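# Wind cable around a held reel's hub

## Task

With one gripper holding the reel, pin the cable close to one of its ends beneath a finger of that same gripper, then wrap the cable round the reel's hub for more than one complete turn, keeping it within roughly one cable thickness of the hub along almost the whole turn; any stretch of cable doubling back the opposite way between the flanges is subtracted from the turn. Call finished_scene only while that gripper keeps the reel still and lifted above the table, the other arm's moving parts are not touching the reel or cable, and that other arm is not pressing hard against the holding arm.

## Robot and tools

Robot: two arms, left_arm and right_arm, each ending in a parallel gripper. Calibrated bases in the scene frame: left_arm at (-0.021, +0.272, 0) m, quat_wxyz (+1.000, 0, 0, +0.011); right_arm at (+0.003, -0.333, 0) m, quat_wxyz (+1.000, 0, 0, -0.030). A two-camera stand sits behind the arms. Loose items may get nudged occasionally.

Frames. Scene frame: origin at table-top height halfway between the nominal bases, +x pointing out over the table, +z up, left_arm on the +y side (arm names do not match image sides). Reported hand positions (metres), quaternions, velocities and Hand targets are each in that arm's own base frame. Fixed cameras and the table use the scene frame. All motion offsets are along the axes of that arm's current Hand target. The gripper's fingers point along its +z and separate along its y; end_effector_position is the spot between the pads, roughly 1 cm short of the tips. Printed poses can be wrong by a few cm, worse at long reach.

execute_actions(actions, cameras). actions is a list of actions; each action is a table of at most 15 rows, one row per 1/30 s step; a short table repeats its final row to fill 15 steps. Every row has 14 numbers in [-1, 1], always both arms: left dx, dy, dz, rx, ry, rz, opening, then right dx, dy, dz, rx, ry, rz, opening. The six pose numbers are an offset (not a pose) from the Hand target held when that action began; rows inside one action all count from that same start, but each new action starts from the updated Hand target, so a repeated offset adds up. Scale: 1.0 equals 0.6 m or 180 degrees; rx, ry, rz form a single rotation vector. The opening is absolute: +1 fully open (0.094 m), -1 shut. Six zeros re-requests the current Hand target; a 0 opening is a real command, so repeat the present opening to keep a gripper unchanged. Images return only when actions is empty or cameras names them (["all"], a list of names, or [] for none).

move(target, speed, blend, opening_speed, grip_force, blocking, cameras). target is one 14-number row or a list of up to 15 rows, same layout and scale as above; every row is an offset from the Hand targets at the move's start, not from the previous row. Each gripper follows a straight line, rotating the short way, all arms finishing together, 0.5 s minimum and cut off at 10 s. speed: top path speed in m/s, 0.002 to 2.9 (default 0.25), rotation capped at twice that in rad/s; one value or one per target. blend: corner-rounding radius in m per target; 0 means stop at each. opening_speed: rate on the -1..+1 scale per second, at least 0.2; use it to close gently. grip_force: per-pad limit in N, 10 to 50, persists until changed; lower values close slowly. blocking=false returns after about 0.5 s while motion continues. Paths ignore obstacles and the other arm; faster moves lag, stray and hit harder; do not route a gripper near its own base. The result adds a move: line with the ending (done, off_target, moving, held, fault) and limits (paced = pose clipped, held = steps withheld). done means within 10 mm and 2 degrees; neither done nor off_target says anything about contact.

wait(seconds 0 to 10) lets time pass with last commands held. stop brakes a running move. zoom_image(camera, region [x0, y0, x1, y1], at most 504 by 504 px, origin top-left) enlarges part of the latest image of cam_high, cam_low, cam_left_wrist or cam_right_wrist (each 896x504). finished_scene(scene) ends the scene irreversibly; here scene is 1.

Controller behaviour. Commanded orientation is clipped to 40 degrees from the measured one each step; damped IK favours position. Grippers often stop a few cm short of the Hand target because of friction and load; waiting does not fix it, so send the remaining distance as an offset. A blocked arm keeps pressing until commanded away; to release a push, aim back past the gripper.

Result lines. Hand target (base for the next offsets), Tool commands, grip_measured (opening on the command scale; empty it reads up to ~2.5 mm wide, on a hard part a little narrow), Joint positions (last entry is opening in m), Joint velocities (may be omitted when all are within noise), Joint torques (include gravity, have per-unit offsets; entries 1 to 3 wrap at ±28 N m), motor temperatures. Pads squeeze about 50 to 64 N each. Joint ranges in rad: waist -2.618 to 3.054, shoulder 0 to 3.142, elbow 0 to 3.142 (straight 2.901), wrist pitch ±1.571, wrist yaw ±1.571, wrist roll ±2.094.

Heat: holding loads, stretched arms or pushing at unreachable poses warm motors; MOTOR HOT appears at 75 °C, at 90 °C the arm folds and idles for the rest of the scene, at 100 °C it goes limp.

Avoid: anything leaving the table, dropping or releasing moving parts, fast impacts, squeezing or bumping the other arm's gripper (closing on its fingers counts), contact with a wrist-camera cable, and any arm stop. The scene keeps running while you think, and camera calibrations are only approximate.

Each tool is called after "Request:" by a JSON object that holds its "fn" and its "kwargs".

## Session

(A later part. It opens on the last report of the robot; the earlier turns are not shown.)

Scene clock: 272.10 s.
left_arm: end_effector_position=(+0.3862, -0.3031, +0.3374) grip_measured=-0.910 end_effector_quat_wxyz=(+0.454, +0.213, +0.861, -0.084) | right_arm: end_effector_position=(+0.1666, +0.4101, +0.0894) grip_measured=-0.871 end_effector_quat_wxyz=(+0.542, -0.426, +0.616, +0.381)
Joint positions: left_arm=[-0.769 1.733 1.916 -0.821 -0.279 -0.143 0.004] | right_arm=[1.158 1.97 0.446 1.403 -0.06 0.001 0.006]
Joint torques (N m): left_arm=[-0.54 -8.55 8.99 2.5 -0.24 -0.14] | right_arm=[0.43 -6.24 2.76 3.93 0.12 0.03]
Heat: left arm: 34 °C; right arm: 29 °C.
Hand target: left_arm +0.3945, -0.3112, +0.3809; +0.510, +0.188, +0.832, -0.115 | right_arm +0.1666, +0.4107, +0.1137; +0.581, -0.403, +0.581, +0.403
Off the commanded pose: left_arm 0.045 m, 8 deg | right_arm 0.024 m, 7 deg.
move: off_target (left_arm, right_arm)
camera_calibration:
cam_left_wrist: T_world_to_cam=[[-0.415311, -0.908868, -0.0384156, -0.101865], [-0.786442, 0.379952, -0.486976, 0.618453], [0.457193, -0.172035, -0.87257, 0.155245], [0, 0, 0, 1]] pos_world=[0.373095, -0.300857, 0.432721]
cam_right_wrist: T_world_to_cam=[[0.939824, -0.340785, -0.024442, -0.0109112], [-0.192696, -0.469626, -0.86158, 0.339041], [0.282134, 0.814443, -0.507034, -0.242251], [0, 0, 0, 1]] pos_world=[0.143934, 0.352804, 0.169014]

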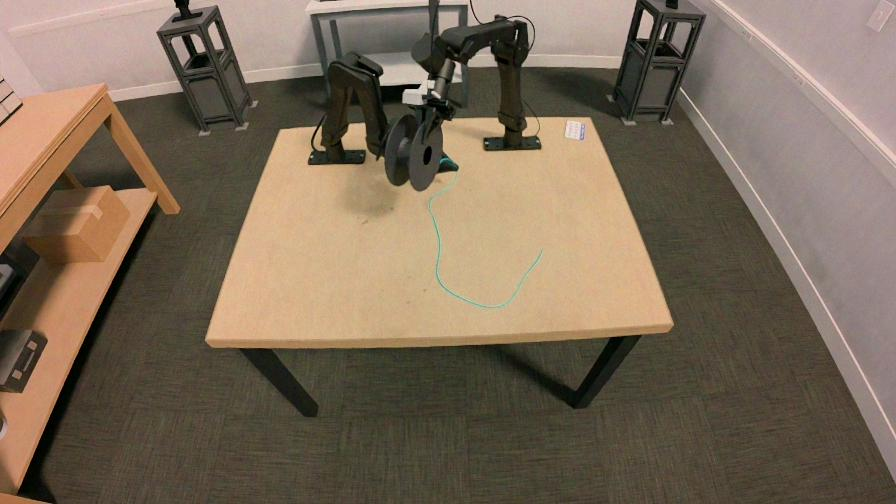

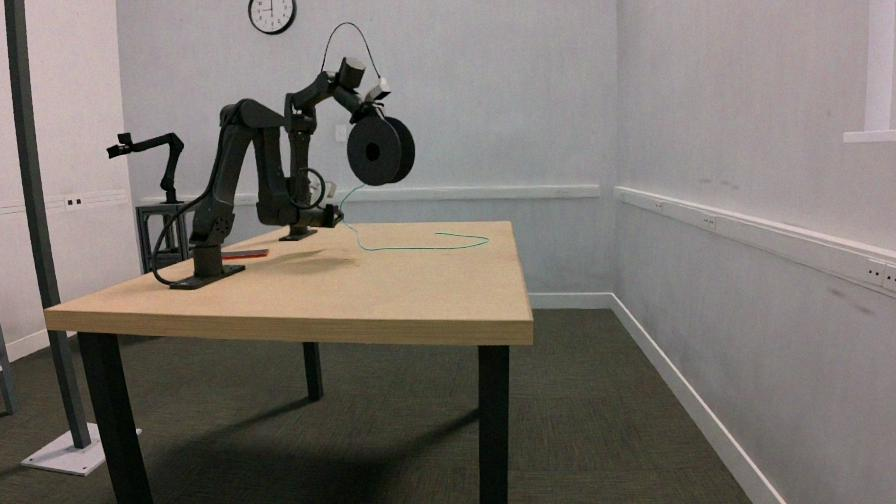

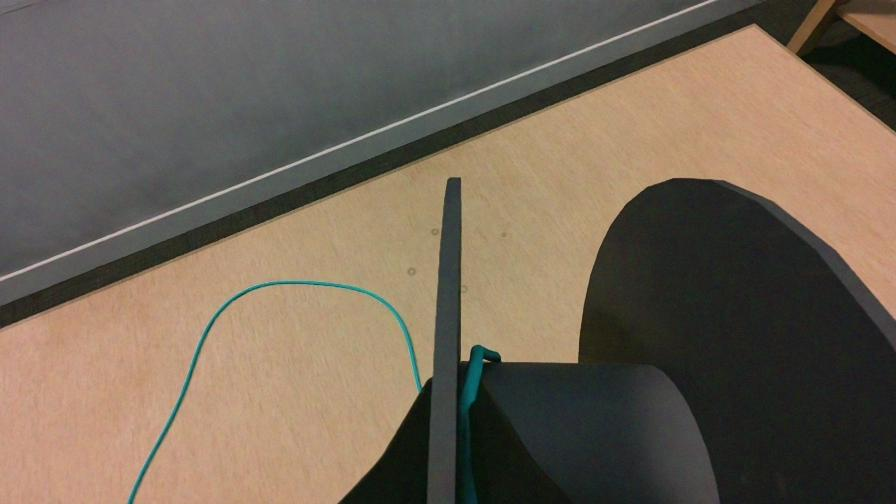

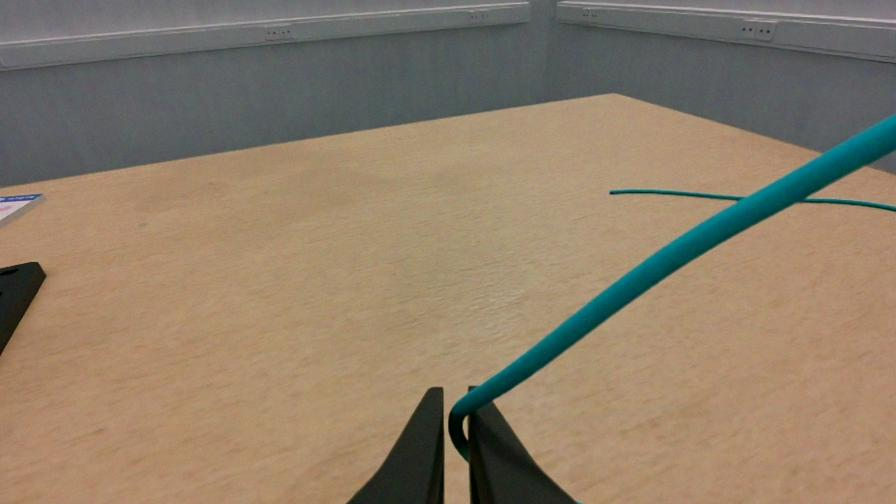

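Request:
{"fn": "move", "kwargs": {"target": [[0,0,0,0,0,0,-1,0,0,0.02,0,0,0,-0.87],[0,0,0,0,0,0,-1,0,-0.02,0.03,0,0,0,-1]], "speed": 0.06, "opening_speed": 0.5, "cameras": ["cam_right_wrist"]}}

Request:
{"fn": "zoom_image", "kwargs": {"camera": "cam_right_wrist", "region": [340, 300, 560, 504]}}

Scene clock: 274.70 s.
left_arm: end_effector_position=(+0.3866, -0.3034, +0.3380) grip_measured=-0.910 end_effector_quat_wxyz=(+0.456, +0.212, +0.860, -0.085) | right_arm: end_effector_position=(+0.1816, +0.4183, +0.0923) grip_measured=-0.957 end_effector_quat_wxyz=(+0.549, -0.419, +0.612, +0.384)
Joint positions: left_arm=[-0.769 1.733 1.916 -0.818 -0.279 -0.143 0.004] | right_arm=[1.126 2.004 0.499 1.402 -0.084 0.001 0.002]
Joint torques (N m): left_arm=[-0.51 -8.47 8.98 2.49 -0.19 -0.16] | right_arm=[-0.12 -6.5 4.71 3.52 -0.02 0.02]
Heat: left arm: 34 °C; right arm: 29 °C.
Hand target: left_arm +0.3945, -0.3112, +0.3809; +0.510, +0.188, +0.832, -0.115 | right_arm +0.1841, +0.4233, +0.1136; +0.581, -0.403, +0.581, +0.403
Off the commanded pose: left_arm 0.044 m, 8 deg | right_arm 0.022 m, 6 deg.
move: off_target (left_arm, right_arm); target 2's new opening was sent with right_arm's hand 0.022 m and 6 deg from that target
camera_calibration:
cam_right_wrist: T_world_to_cam=[[0.937021, -0.348336, -0.0255615, -0.0182942], [-0.191559, -0.451337, -0.87155, 0.341405], [0.292055, 0.821558, -0.489639, -0.258034], [0, 0, 0, 1]] pos_world=[0.157902, 0.359706, 0.17074]
Images, in order (width x height): cam_right_wrist 896x504.

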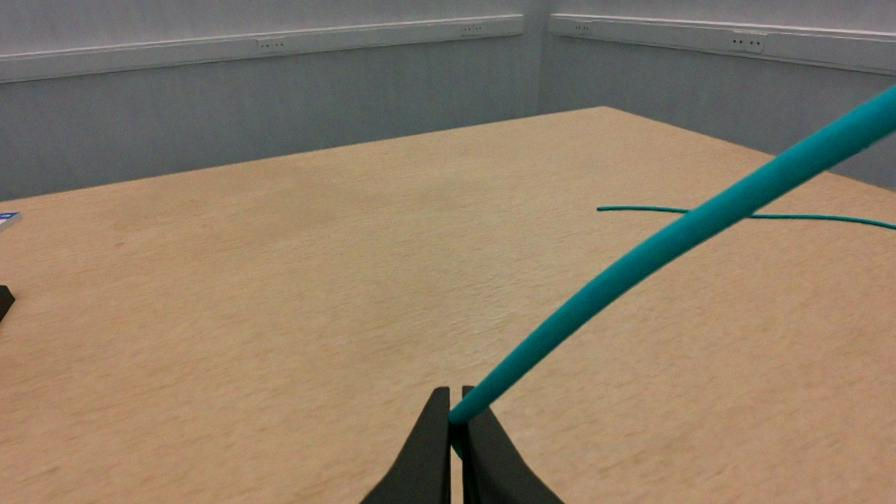

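Scaled by 2.291 from the camera's 896x504 image, which has a finer 1280x720 frame.

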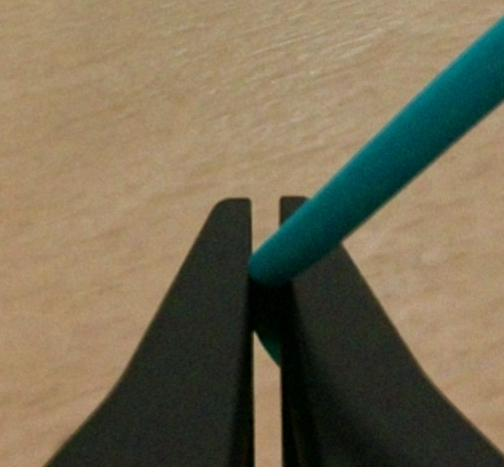

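Request:
{"fn": "move", "kwargs": {"target": [[0,0,0,0,0,0,-1,-0.283,0.025,-0.05,0,0,0,-1],[0,0,0,0,0,0,-1,-0.45,-0.025,-0.2,0,0,0,-1]], "speed": 0.1, "blend": [0.03,0], "cameras": ["all"]}}

Request:
{"fn": "zoom_image", "kwargs": {"camera": "cam_low", "region": [280, 60, 460, 240]}}

Request:
{"fn": "zoom_image", "kwargs": {"camera": "cam_high", "region": [340, 60, 500, 220]}}

Scene clock: 280.97 s.
left_arm: end_effector_position=(+0.3853, -0.3065, +0.3389) grip_measured=-0.910 end_effector_quat_wxyz=(+0.456, +0.213, +0.859, -0.091) | right_arm: end_effector_position=(+0.1625, +0.3099, +0.3590) grip_measured=-0.959 end_effector_quat_wxyz=(+0.564, -0.405, +0.605, +0.389)
Joint positions: left_arm=[-0.773 1.733 1.916 -0.813 -0.273 -0.148 0.004] | right_arm=[0.971 0.893 0.852 -0.021 -0.222 0.001 0.002]
Joint torques (N m): left_arm=[-0.17 -8.39 8.92 2.38 -0.26 -0.09] | right_arm=[-0.08 -3.26 9.52 2.38 -0.17 0.01]
Heat: left arm: 34 °C; right arm: 30 °C.
Hand target: left_arm +0.3945, -0.3111, +0.3809; +0.510, +0.188, +0.832, -0.115 | right_arm +0.1560, +0.3059, +0.3837; +0.581, -0.403, +0.581, +0.403
Off the commanded pose: left_arm 0.043 m, 8 deg | right_arm 0.026 m, 4 deg.
move: off_target (left_arm, right_arm)
camera_calibration:
cam_left_wrist: T_world_to_cam=[[-0.420957, -0.906648, -0.0280136, -0.105921], [-0.783045, 0.37881, -0.493299, 0.620255], [0.45786, -0.185722, -0.869409, 0.150921], [0, 0, 0, 1]] pos_world=[0.371998, -0.302962, 0.434216]
cam_right_wrist: T_world_to_cam=[[0.931201, -0.363245, -0.0302932, -0.0241353], [-0.189821, -0.412308, -0.89105, 0.515848], [0.311179, 0.835497, -0.452893, -0.0534935], [0, 0, 0, 1]] pos_world=[0.13704, 0.248615, 0.434689]

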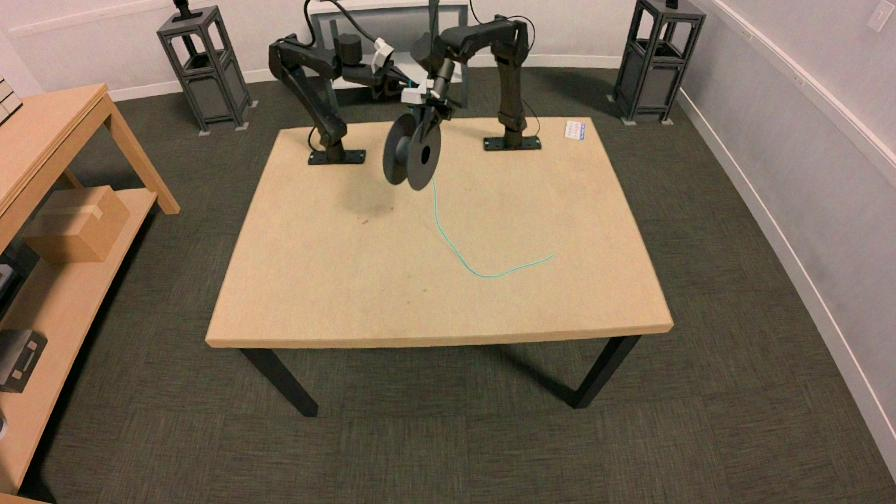

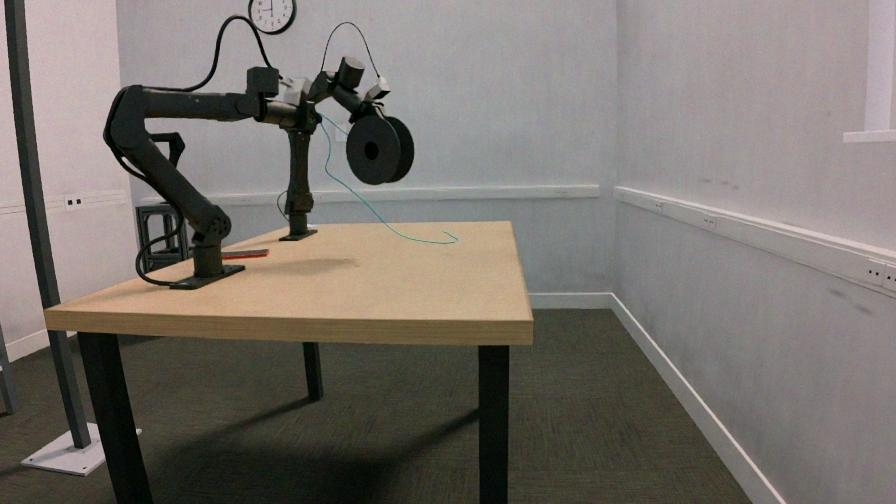

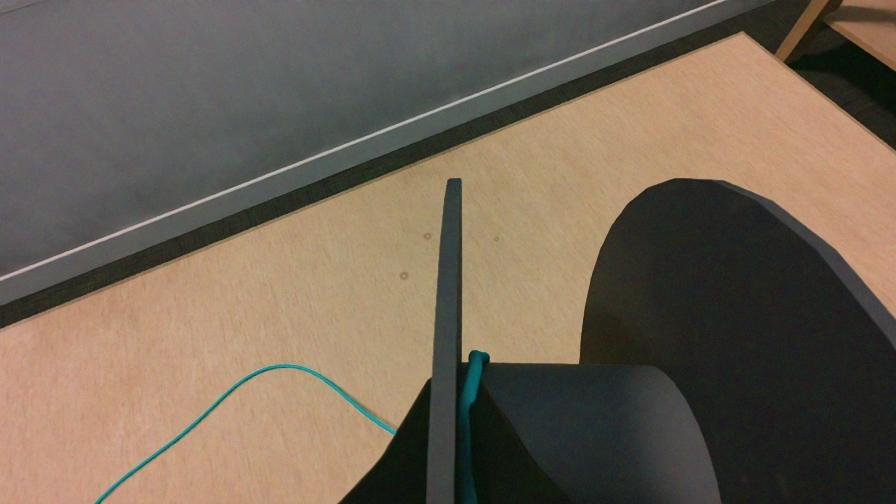

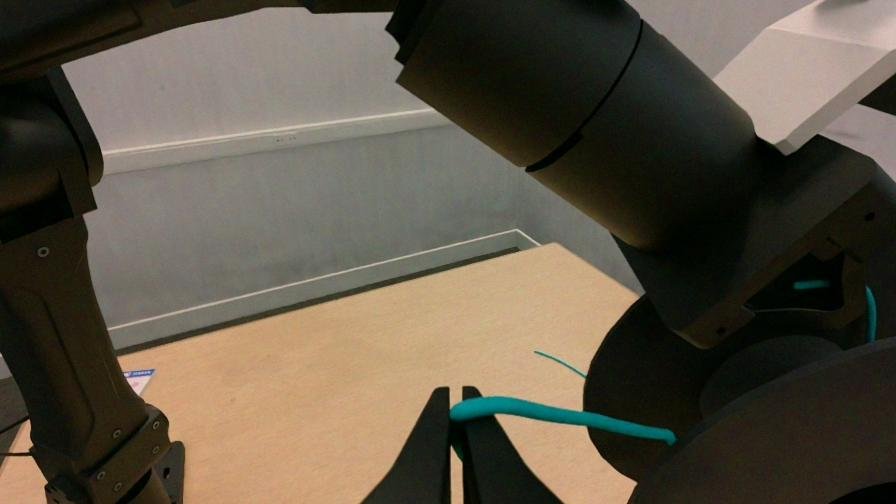

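Scaled by 2.800 from the camera's 896x504 image, which has a finer 1280x720 frame.

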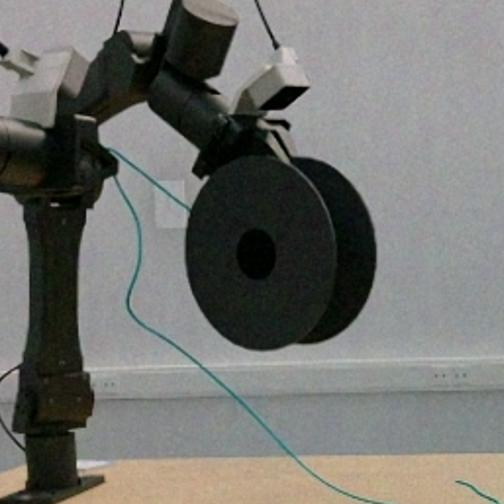

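Scaled by 3.150 from the camera's 896x504 image, which has a finer 1280x720 frame.

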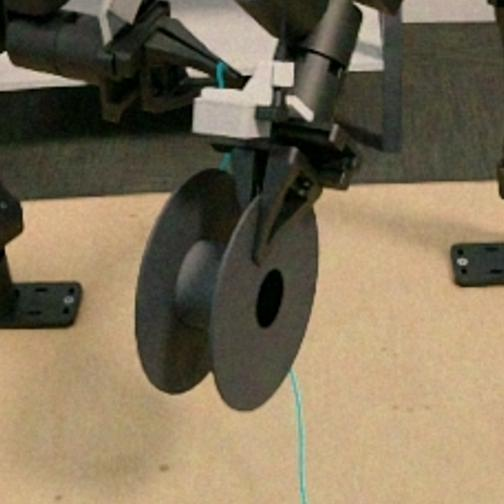

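Request:
{"fn": "move", "kwargs": {"target": [[0,0,0,0,0,0,-1,-0.122,-0.123,-0.067,0,0,0,-1],[0,0,0,0,0,0,-1,-0.13,-0.307,-0.05,0,0,0,-1]], "speed": 0.09, "blend": [0.02,0], "cameras": ["all"]}}

Request:
{"fn": "zoom_image", "kwargs": {"camera": "cam_high", "region": [340, 60, 500, 220]}}

Request:
{"fn": "zoom_image", "kwargs": {"camera": "cam_low", "region": [280, 60, 460, 240]}}

Scene clock: 285.33 s.
left_arm: end_effector_position=(+0.3903, -0.3233, +0.3680) grip_measured=-0.910 end_effector_quat_wxyz=(+0.496, +0.199, +0.834, -0.135) | right_arm: end_effector_position=(+0.3124, +0.2206, +0.4291) grip_measured=-0.960 end_effector_quat_wxyz=(+0.529, -0.391, +0.617, +0.432)
Joint positions: left_arm=[-0.781 1.733 1.936 -0.71 -0.248 -0.167 0.004] | right_arm=[0.189 1.305 1.376 -0.207 -1.057 0.001 0.002]
Joint torques (N m): left_arm=[0.69 -7.43 8.65 1.61 -0.48 0.13] | right_arm=[-1.61 -4.97 10.18 2.78 0.11 -0.07]
Heat: left arm: 34 °C; right arm: 31 °C.
Hand target: left_arm +0.3946, -0.3111, +0.3809; +0.510, +0.187, +0.832, -0.115 | right_arm +0.3180, +0.2133, +0.4618; +0.581, -0.403, +0.581, +0.403
Off the commanded pose: left_arm 0.018 m, 3 deg | right_arm 0.034 m, 8 deg.
move: off_target (left_arm, right_arm)
camera_calibration:
cam_left_wrist: T_world_to_cam=[[-0.438645, -0.897746, 0.0405268, -0.133665], [-0.738145, 0.334207, -0.586044, 0.647091], [0.512575, -0.28698, -0.809265, 0.0945572], [0, 0, 0, 1]] pos_world=[0.370547, -0.309124, 0.461163]
cam_right_wrist: T_world_to_cam=[[0.93964, -0.314474, -0.134841, -0.162455], [-0.259218, -0.397015, -0.880446, 0.583673], [0.223343, 0.862256, -0.454569, 0.0284963], [0, 0, 0, 1]] pos_world=[0.297583, 0.156068, 0.504941]

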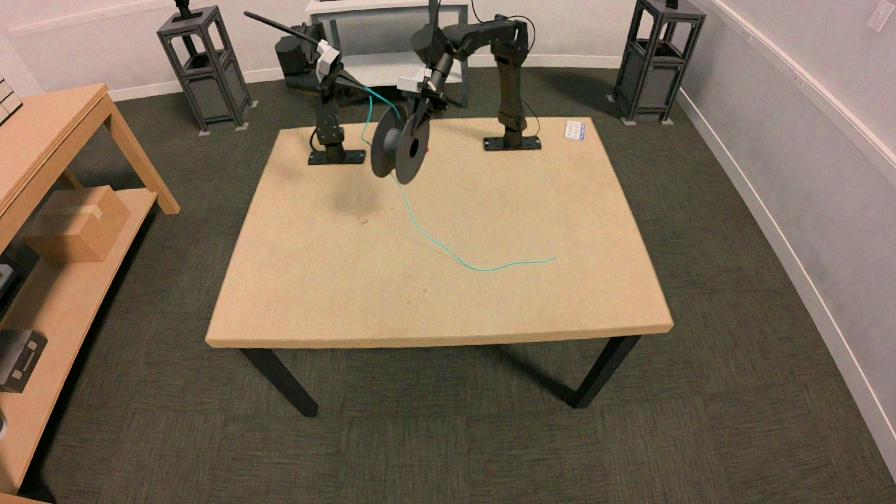

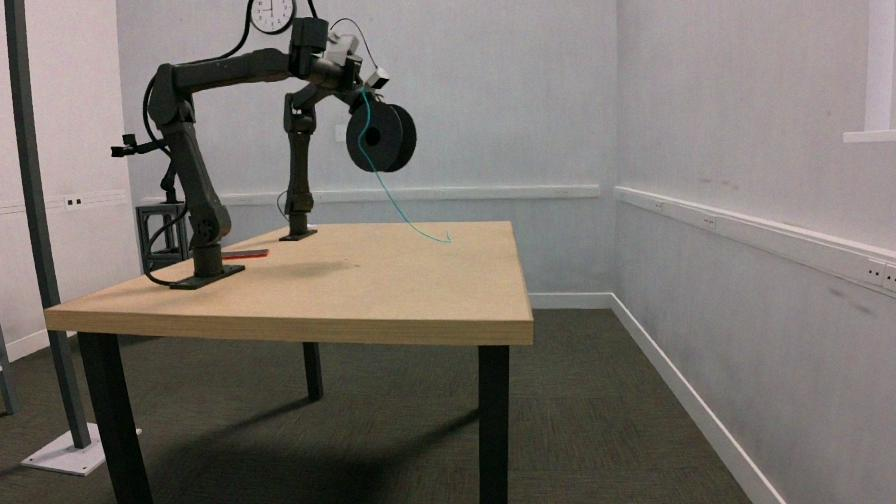

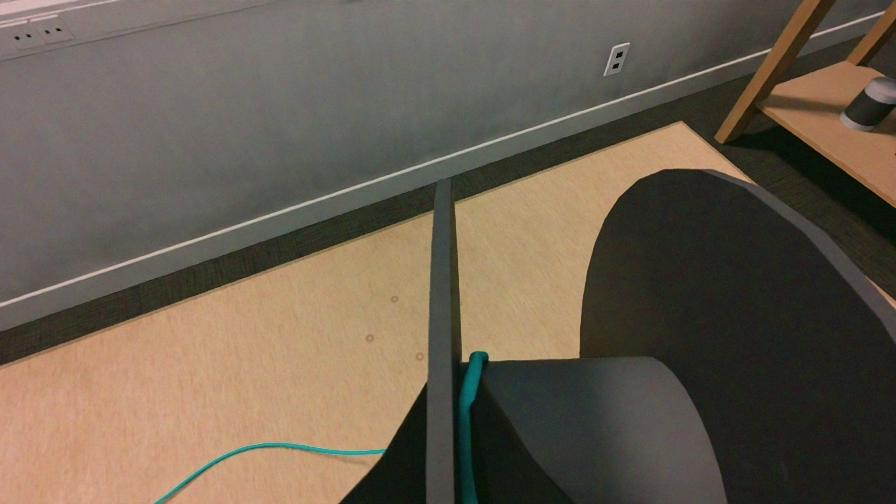

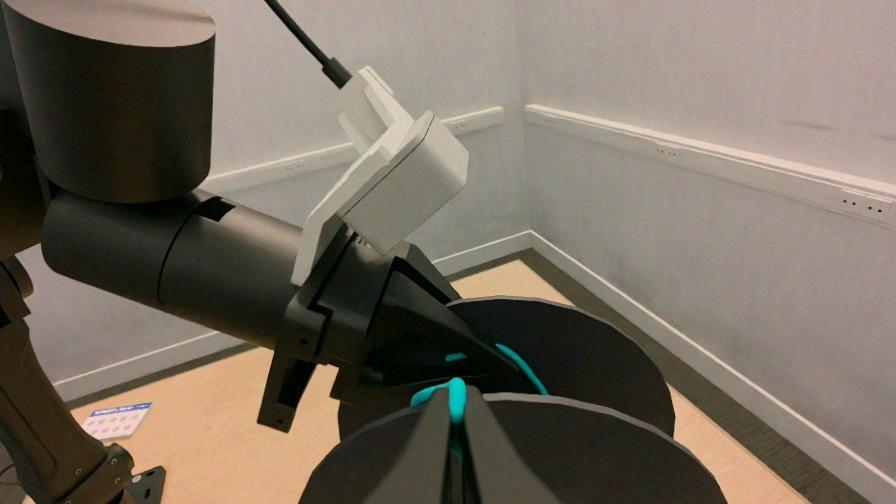

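Scaled by 3.150 from the camera's 896x504 image, which has a finer 1280x720 frame.

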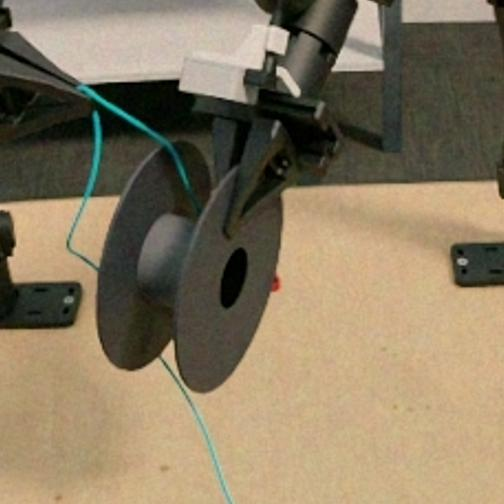

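Scaled by 2.800 from the camera's 896x504 image, which has a finer 1280x720 frame.

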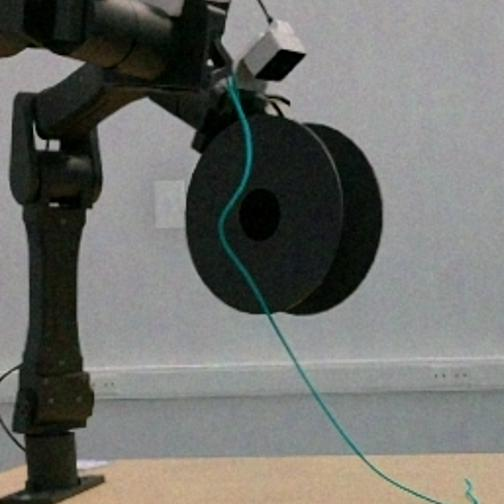

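Request:
{"fn": "move", "kwargs": {"target": [[0,0,0,0,0,0,-1,0.07,-0.074,0.03,0,0,0,-1],[0,0,0,0,0,0,-1,0.15,-0.1575,0.065,0,0,0,-1]], "speed": 0.08, "blend": [0.02,0], "cameras": ["all"]}}

Request:
{"fn": "zoom_image", "kwargs": {"camera": "cam_high", "region": [340, 60, 500, 220]}}

Request:
{"fn": "zoom_image", "kwargs": {"camera": "cam_low", "region": [300, 60, 480, 240]}}

Scene clock: 289.17 s.
left_arm: end_effector_position=(+0.3924, -0.3164, +0.3621) grip_measured=-0.910 end_effector_quat_wxyz=(+0.492, +0.196, +0.840, -0.114) | right_arm: end_effector_position=(+0.4038, +0.2266, +0.3731) grip_measured=-0.960 end_effector_quat_wxyz=(+0.559, -0.419, +0.575, +0.426)
Joint positions: left_arm=[-0.78 1.737 1.936 -0.734 -0.28 -0.161 0.004] | right_arm=[0.149 1.623 1.363 0.232 -1.132 -0.003 0.002]
Joint torques (N m): left_arm=[0.5 -7.66 8.47 1.78 -0.15 0.07] | right_arm=[-1.55 -7.05 6.31 2.22 0.49 0.01]
Heat: left arm: 33 °C; right arm: 31 °C.
Hand target: left_arm +0.3945, -0.3112, +0.3809; +0.510, +0.188, +0.832, -0.115 | right_arm +0.4203, +0.2166, +0.3717; +0.581, -0.403, +0.581, +0.403
Off the commanded pose: left_arm 0.020 m, 2 deg | right_arm 0.019 m, 4 deg.
move: off_target (left_arm, right_arm)
camera_calibration:
cam_left_wrist: T_world_to_cam=[[-0.415118, -0.909699, 0.0111675, -0.128786], [-0.749886, 0.33519, -0.570366, 0.642205], [0.515118, -0.245144, -0.821314, 0.10732], [0, 0, 0, 1]] pos_world=[0.372837, -0.306108, 0.455874]
cam_right_wrist: T_world_to_cam=[[0.959516, -0.279122, -0.0376894, -0.306409], [-0.147374, -0.38351, -0.911702, 0.523939], [0.240022, 0.880347, -0.409119, -0.0503884], [0, 0, 0, 1]] pos_world=[0.383313, 0.159769, 0.445513]

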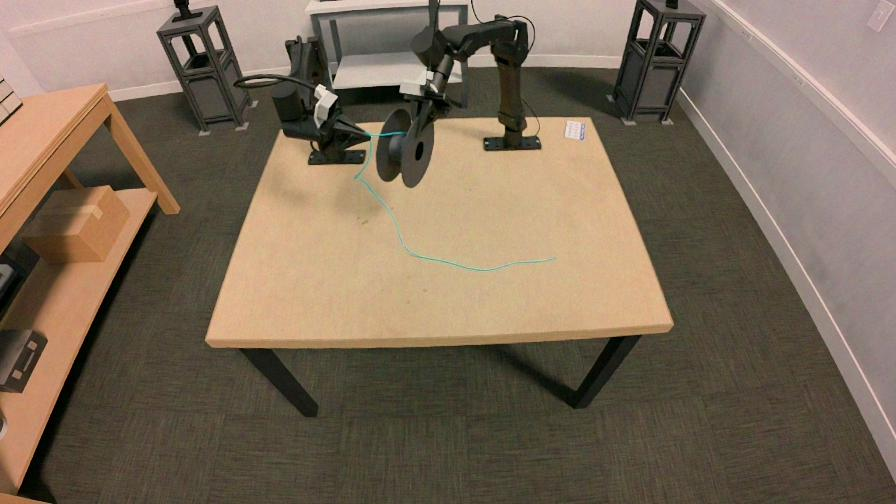

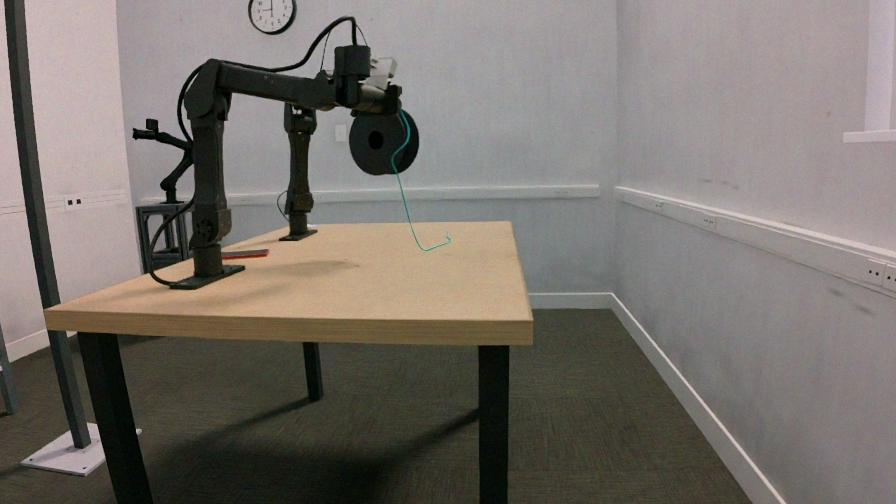

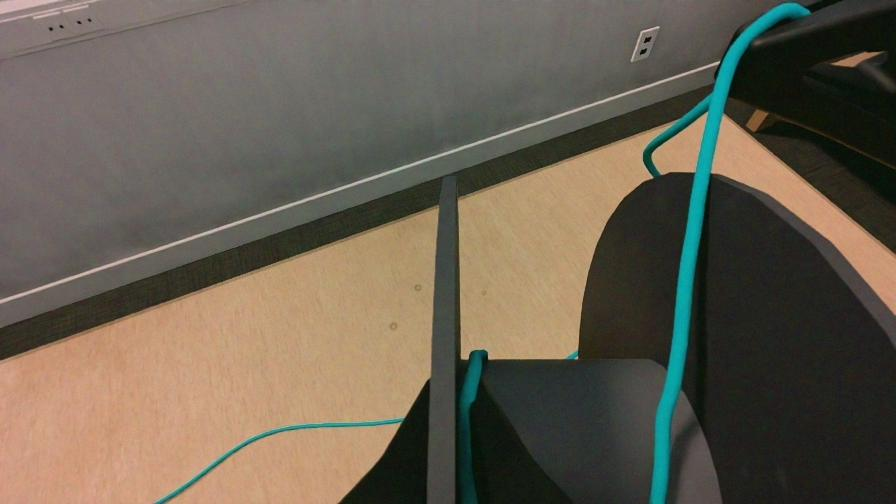

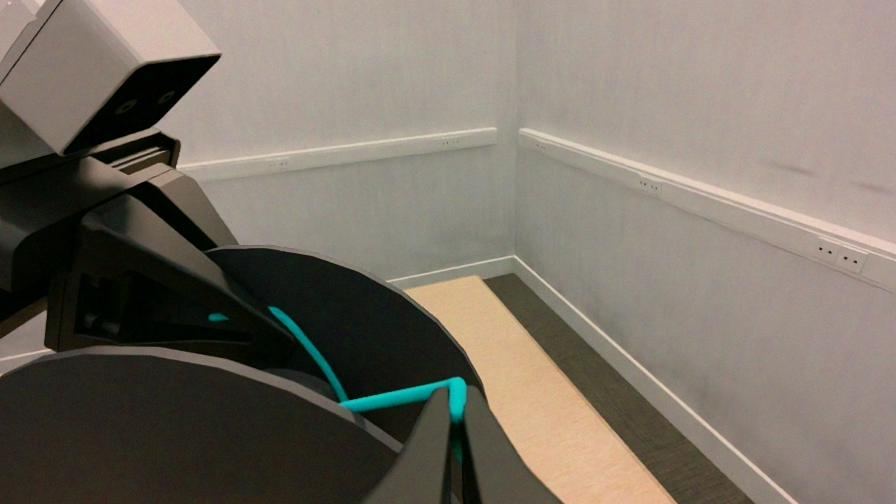

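Scaled by 3.150 from the camera's 896x504 image, which has a finer 1280x720 frame.

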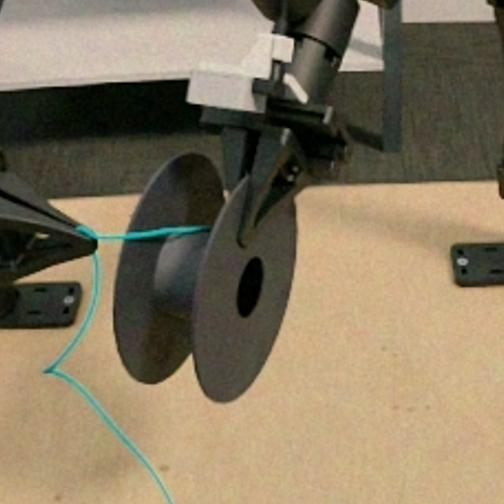

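Scaled by 2.800 from the camera's 896x504 image, which has a finer 1280x720 frame.

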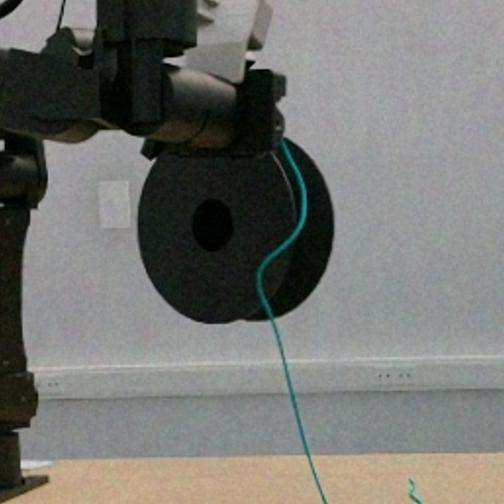

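Request:
{"fn": "move", "kwargs": {"target": [[0,0,0,0,0,0,-1,0.02,0.03,0.03,0,0,0,-1],[0,0,0,0,0,0,-1,0.02,0.03,0.03,0,0,0,-0.88],[0,0,0,0,0,0,-1,0.03,0.03,0.08,0,0,0,-0.88]], "speed": 0.05, "opening_speed": 0.4, "cameras": ["cam_high","cam_right_wrist","cam_left_wrist"]}}

Request:
{"fn": "zoom_image", "kwargs": {"camera": "cam_right_wrist", "region": [340, 300, 560, 504]}}

Scene clock: 293.37 s.
left_arm: end_effector_position=(+0.3865, -0.3100, +0.3487) grip_measured=-0.910 end_effector_quat_wxyz=(+0.468, +0.207, +0.853, -0.097) | right_arm: end_effector_position=(+0.4146, +0.2659, +0.3484) grip_measured=-0.881 end_effector_quat_wxyz=(+0.573, -0.404, +0.586, +0.407)
Joint positions: left_arm=[-0.78 1.737 1.936 -0.799 -0.282 -0.154 0.004] | right_arm=[0.264 1.665 1.308 0.335 -0.956 -0.003 0.006]
Joint torques (N m): left_arm=[0.59 -8.02 7.92 2.33 -0.19 -0.02] | right_arm=[0.24 -7.21 8.81 2.06 0.12 0.04]
Heat: left arm: 33 °C; right arm: 30 °C.
Hand target: left_arm +0.3945, -0.3112, +0.3808; +0.510, +0.188, +0.832, -0.115 | right_arm +0.4202, +0.2678, +0.3537; +0.581, -0.403, +0.581, +0.403
Off the commanded pose: left_arm 0.033 m, 6 deg | right_arm 0.008 m, 1 deg.
move: off_target (left_arm)
camera_calibration:
cam_left_wrist: T_world_to_cam=[[-0.416779, -0.908822, -0.0183642, -0.114029], [-0.772881, 0.364927, -0.519118, 0.628177], [0.478488, -0.202164, -0.854505, 0.139962], [0, 0, 0, 1]] pos_world=[0.371011, -0.304576, 0.443602]
cam_right_wrist: T_world_to_cam=[[0.9412, -0.336488, -0.0302884, -0.28636], [-0.16406, -0.376839, -0.911634, 0.523125], [0.29534, 0.863, -0.409885, -0.115687], [0, 0, 0, 1]] pos_world=[0.389513, 0.200615, 0.420806]
Images, in order (width x height): cam_high 896x504, cam_left_wrist 896x504, cam_right_wrist 896x504.

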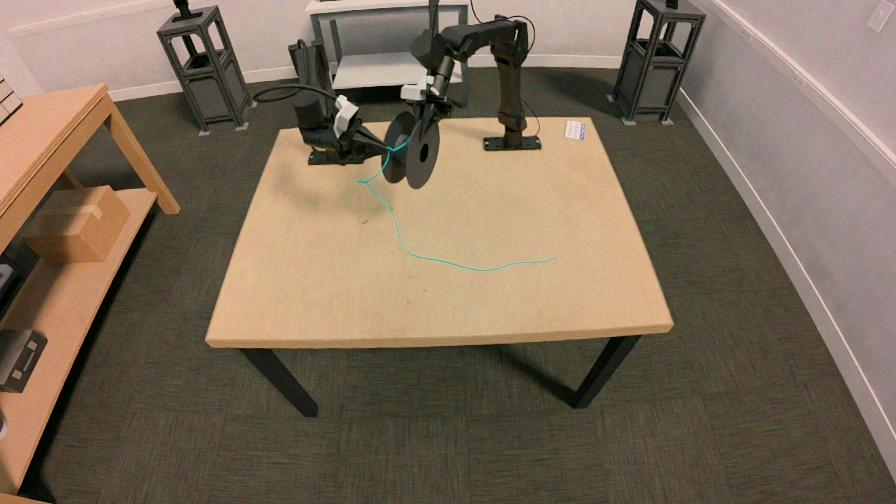

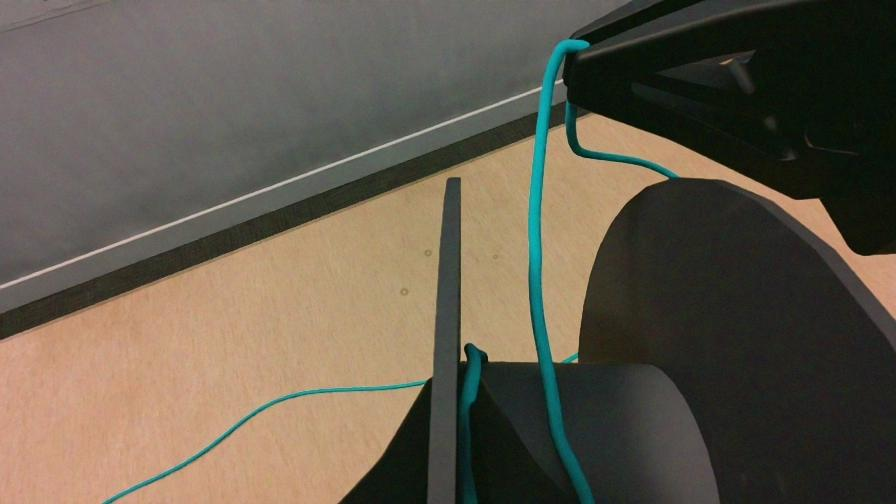

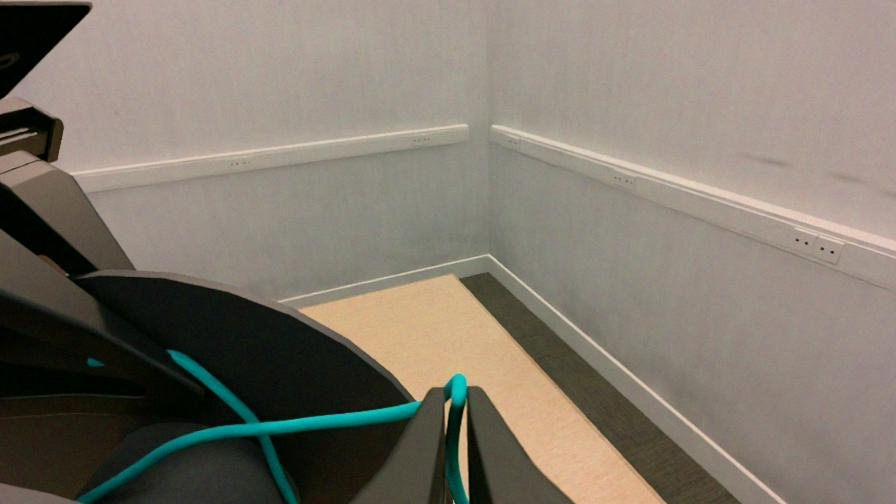

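Scaled by 2.291 from the camera's 896x504 image, which has a finer 1280x720 frame.

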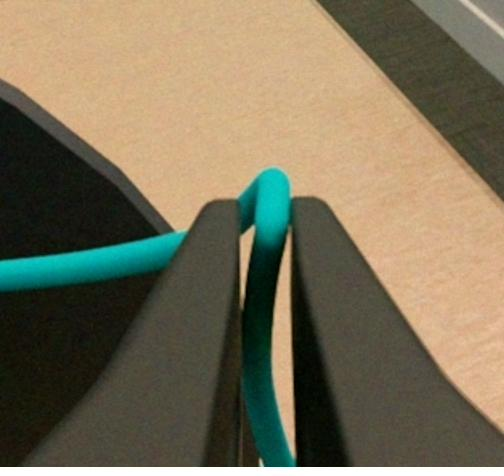

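Request:
{"fn": "move", "kwargs": {"target": [[0,0,0,0,0,0,-1,0,0,0,0,0,0,-1],[0,0,0,0,0,0,-1,0.05,-0.065,0.0,0,0,0,-1]], "speed": 0.06, "opening_speed": 0.5, "cameras": ["cam_right_wrist","cam_left_wrist"]}}

Scene clock: 296.60 s.
left_arm: end_effector_position=(+0.3910, -0.3094, +0.3541) grip_measured=-0.910 end_effector_quat_wxyz=(+0.480, +0.200, +0.849, -0.098) | right_arm: end_effector_position=(+0.4382, +0.2622, +0.3205) grip_measured=-0.966 end_effector_quat_wxyz=(+0.563, -0.418, +0.575, +0.422)
Joint positions: left_arm=[-0.776 1.737 1.936 -0.774 -0.292 -0.154 0.004] | right_arm=[0.227 1.793 1.343 0.429 -1.044 -0.003 0.002]
Joint torques (N m): left_arm=[0.29 -7.91 8.34 2.04 -0.09 -0.03] | right_arm=[-1.28 -7.82 9.1 2.04 0.43 0.05]
Heat: left arm: 33 °C; right arm: 30 °C.
Hand target: left_arm +0.3946, -0.3111, +0.3808; +0.510, +0.188, +0.832, -0.115 | right_arm +0.4567, +0.2541, +0.3236; +0.581, -0.403, +0.581, +0.403
Off the commanded pose: left_arm 0.027 m, 5 deg | right_arm 0.021 m, 3 deg.
move: off_target (left_arm, right_arm)
camera_calibration:
cam_left_wrist: T_world_to_cam=[[-0.405599, -0.913939, -0.0143411, -0.118837], [-0.765543, 0.348231, -0.540998, 0.633996], [0.499433, -0.208449, -0.840902, 0.127607], [0, 0, 0, 1]] pos_world=[0.37342, -0.302788, 0.448591]
cam_right_wrist: T_world_to_cam=[[0.956848, -0.289009, -0.030263, -0.329992], [-0.144448, -0.382685, -0.912517, 0.49343], [0.252144, 0.877511, -0.407918, -0.116393], [0, 0, 0, 1]] pos_world=[0.416375, 0.195594, 0.392798]
Images, in order (width x height): cam_left_wrist 896x504, cam_right_wrist 896x504.

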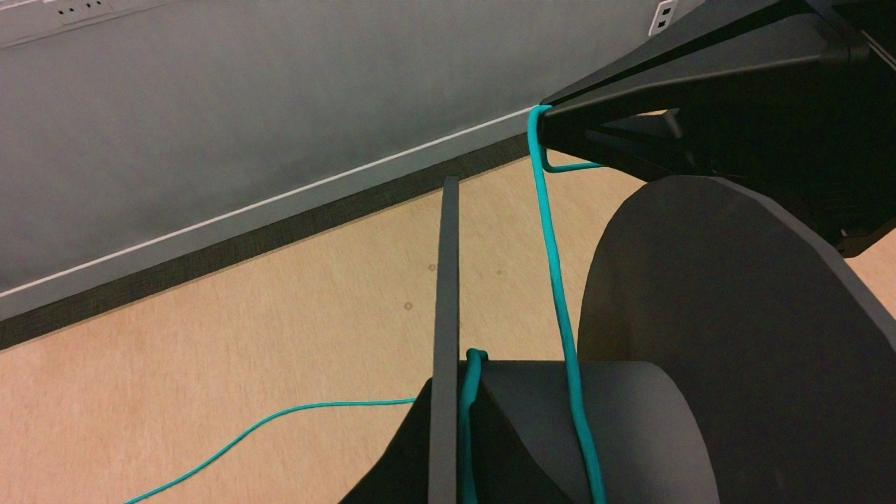

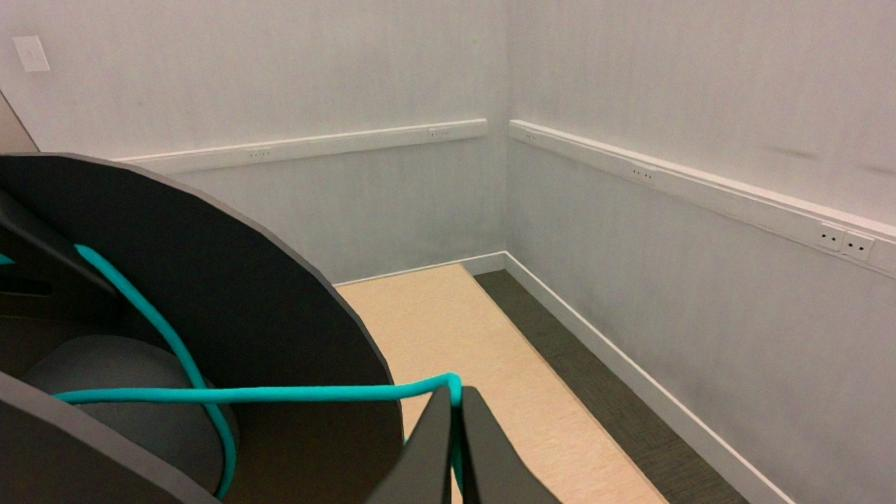

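Request:
{"fn": "move", "kwargs": {"target": [[0,0,0,0,0,0,-1,0,0,0,0,0,0,-0.75],[0,0,0,0,0,0,-1,0.0,0.02,0.045,0,0,0,-0.75],[0,0,0,0,0,0,-1,0.0,0.02,0.045,0,0,0,-0.88]], "speed": 0.06, "opening_speed": 0.5, "cameras": ["cam_right_wrist","cam_left_wrist","cam_high"]}}

Request:
{"fn": "zoom_image", "kwargs": {"camera": "cam_right_wrist", "region": [340, 300, 560, 504]}}

Scene clock: 299.80 s.
left_arm: end_effector_position=(+0.3896, -0.3080, +0.3510) grip_measured=-0.910 end_effector_quat_wxyz=(+0.474, +0.202, +0.852, -0.094) | right_arm: end_effector_position=(+0.4440, +0.2840, +0.3230) grip_measured=-0.878 end_effector_quat_wxyz=(+0.573, -0.411, +0.578, +0.411)
Joint positions: left_arm=[-0.776 1.737 1.936 -0.789 -0.292 -0.154 0.004] | right_arm=[0.284 1.816 1.376 0.431 -0.956 -0.003 0.006]
Joint torques (N m): left_arm=[0.05 -8.02 7.95 2.24 -0.09 -0.02] | right_arm=[-0.08 -8.1 8.92 1.99 0.28 0.06]
Heat: left arm: 33 °C; right arm: 30 °C.
Hand target: left_arm +0.3946, -0.3111, +0.3809; +0.510, +0.188, +0.832, -0.115 | right_arm +0.4550, +0.2836, +0.3236; +0.581, -0.403, +0.581, +0.403
Off the commanded pose: left_arm 0.030 m, 5 deg | right_arm 0.011 m, 2 deg.
move: off_target (left_arm, right_arm)
camera_calibration:
cam_left_wrist: T_world_to_cam=[[-0.405834, -0.913736, -0.0196155, -0.116173], [-0.771388, 0.353963, -0.528839, 0.630472], [0.490162, -0.19949, -0.848496, 0.135014], [0, 0, 0, 1]] pos_world=[0.373013, -0.302381, 0.445698]
cam_right_wrist: T_world_to_cam=[[0.947865, -0.318048, -0.0199389, -0.320274], [-0.145671, -0.376788, -0.914774, 0.504559], [0.283429, 0.869986, -0.403474, -0.149216], [0, 0, 0, 1]] pos_world=[0.419368, 0.218065, 0.394966]
Images, in order (width x height): cam_high 896x504, cam_left_wrist 896x504, cam_right_wrist 896x504.

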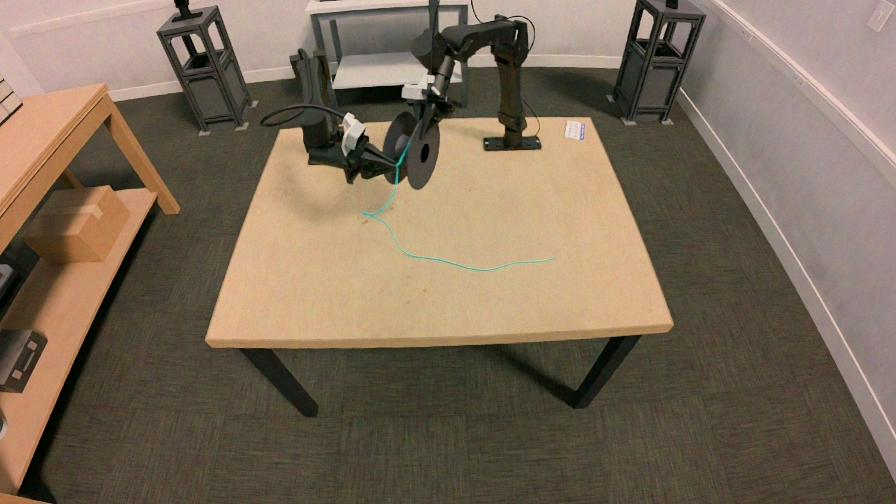

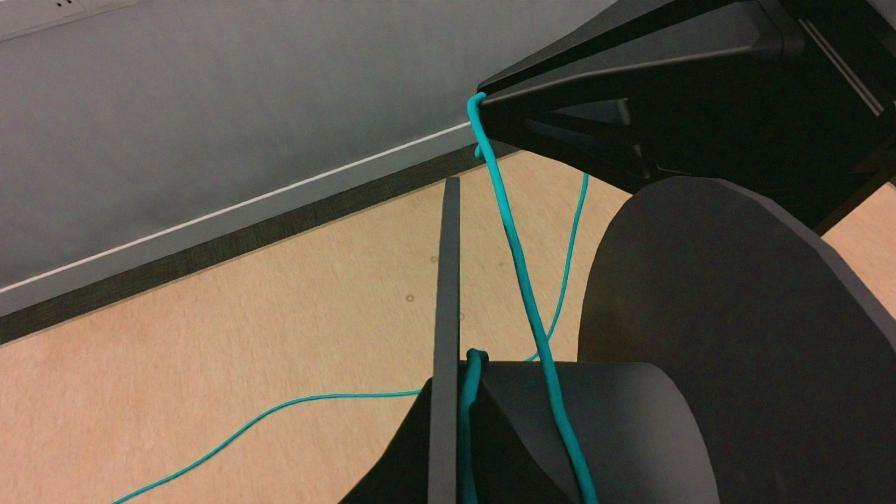

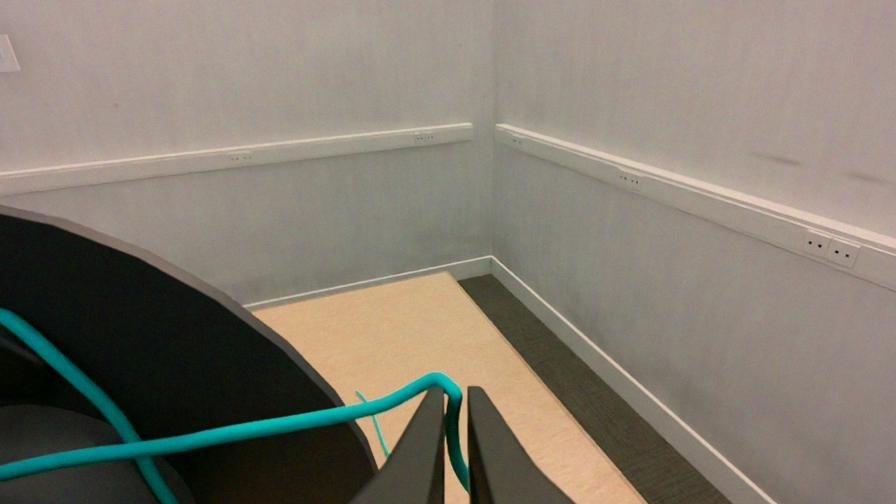

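Scaled by 2.291 from the camera's 896x504 image, which has a finer 1280x720 frame.

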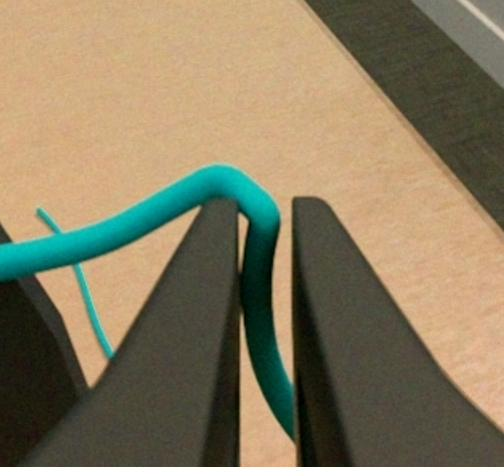

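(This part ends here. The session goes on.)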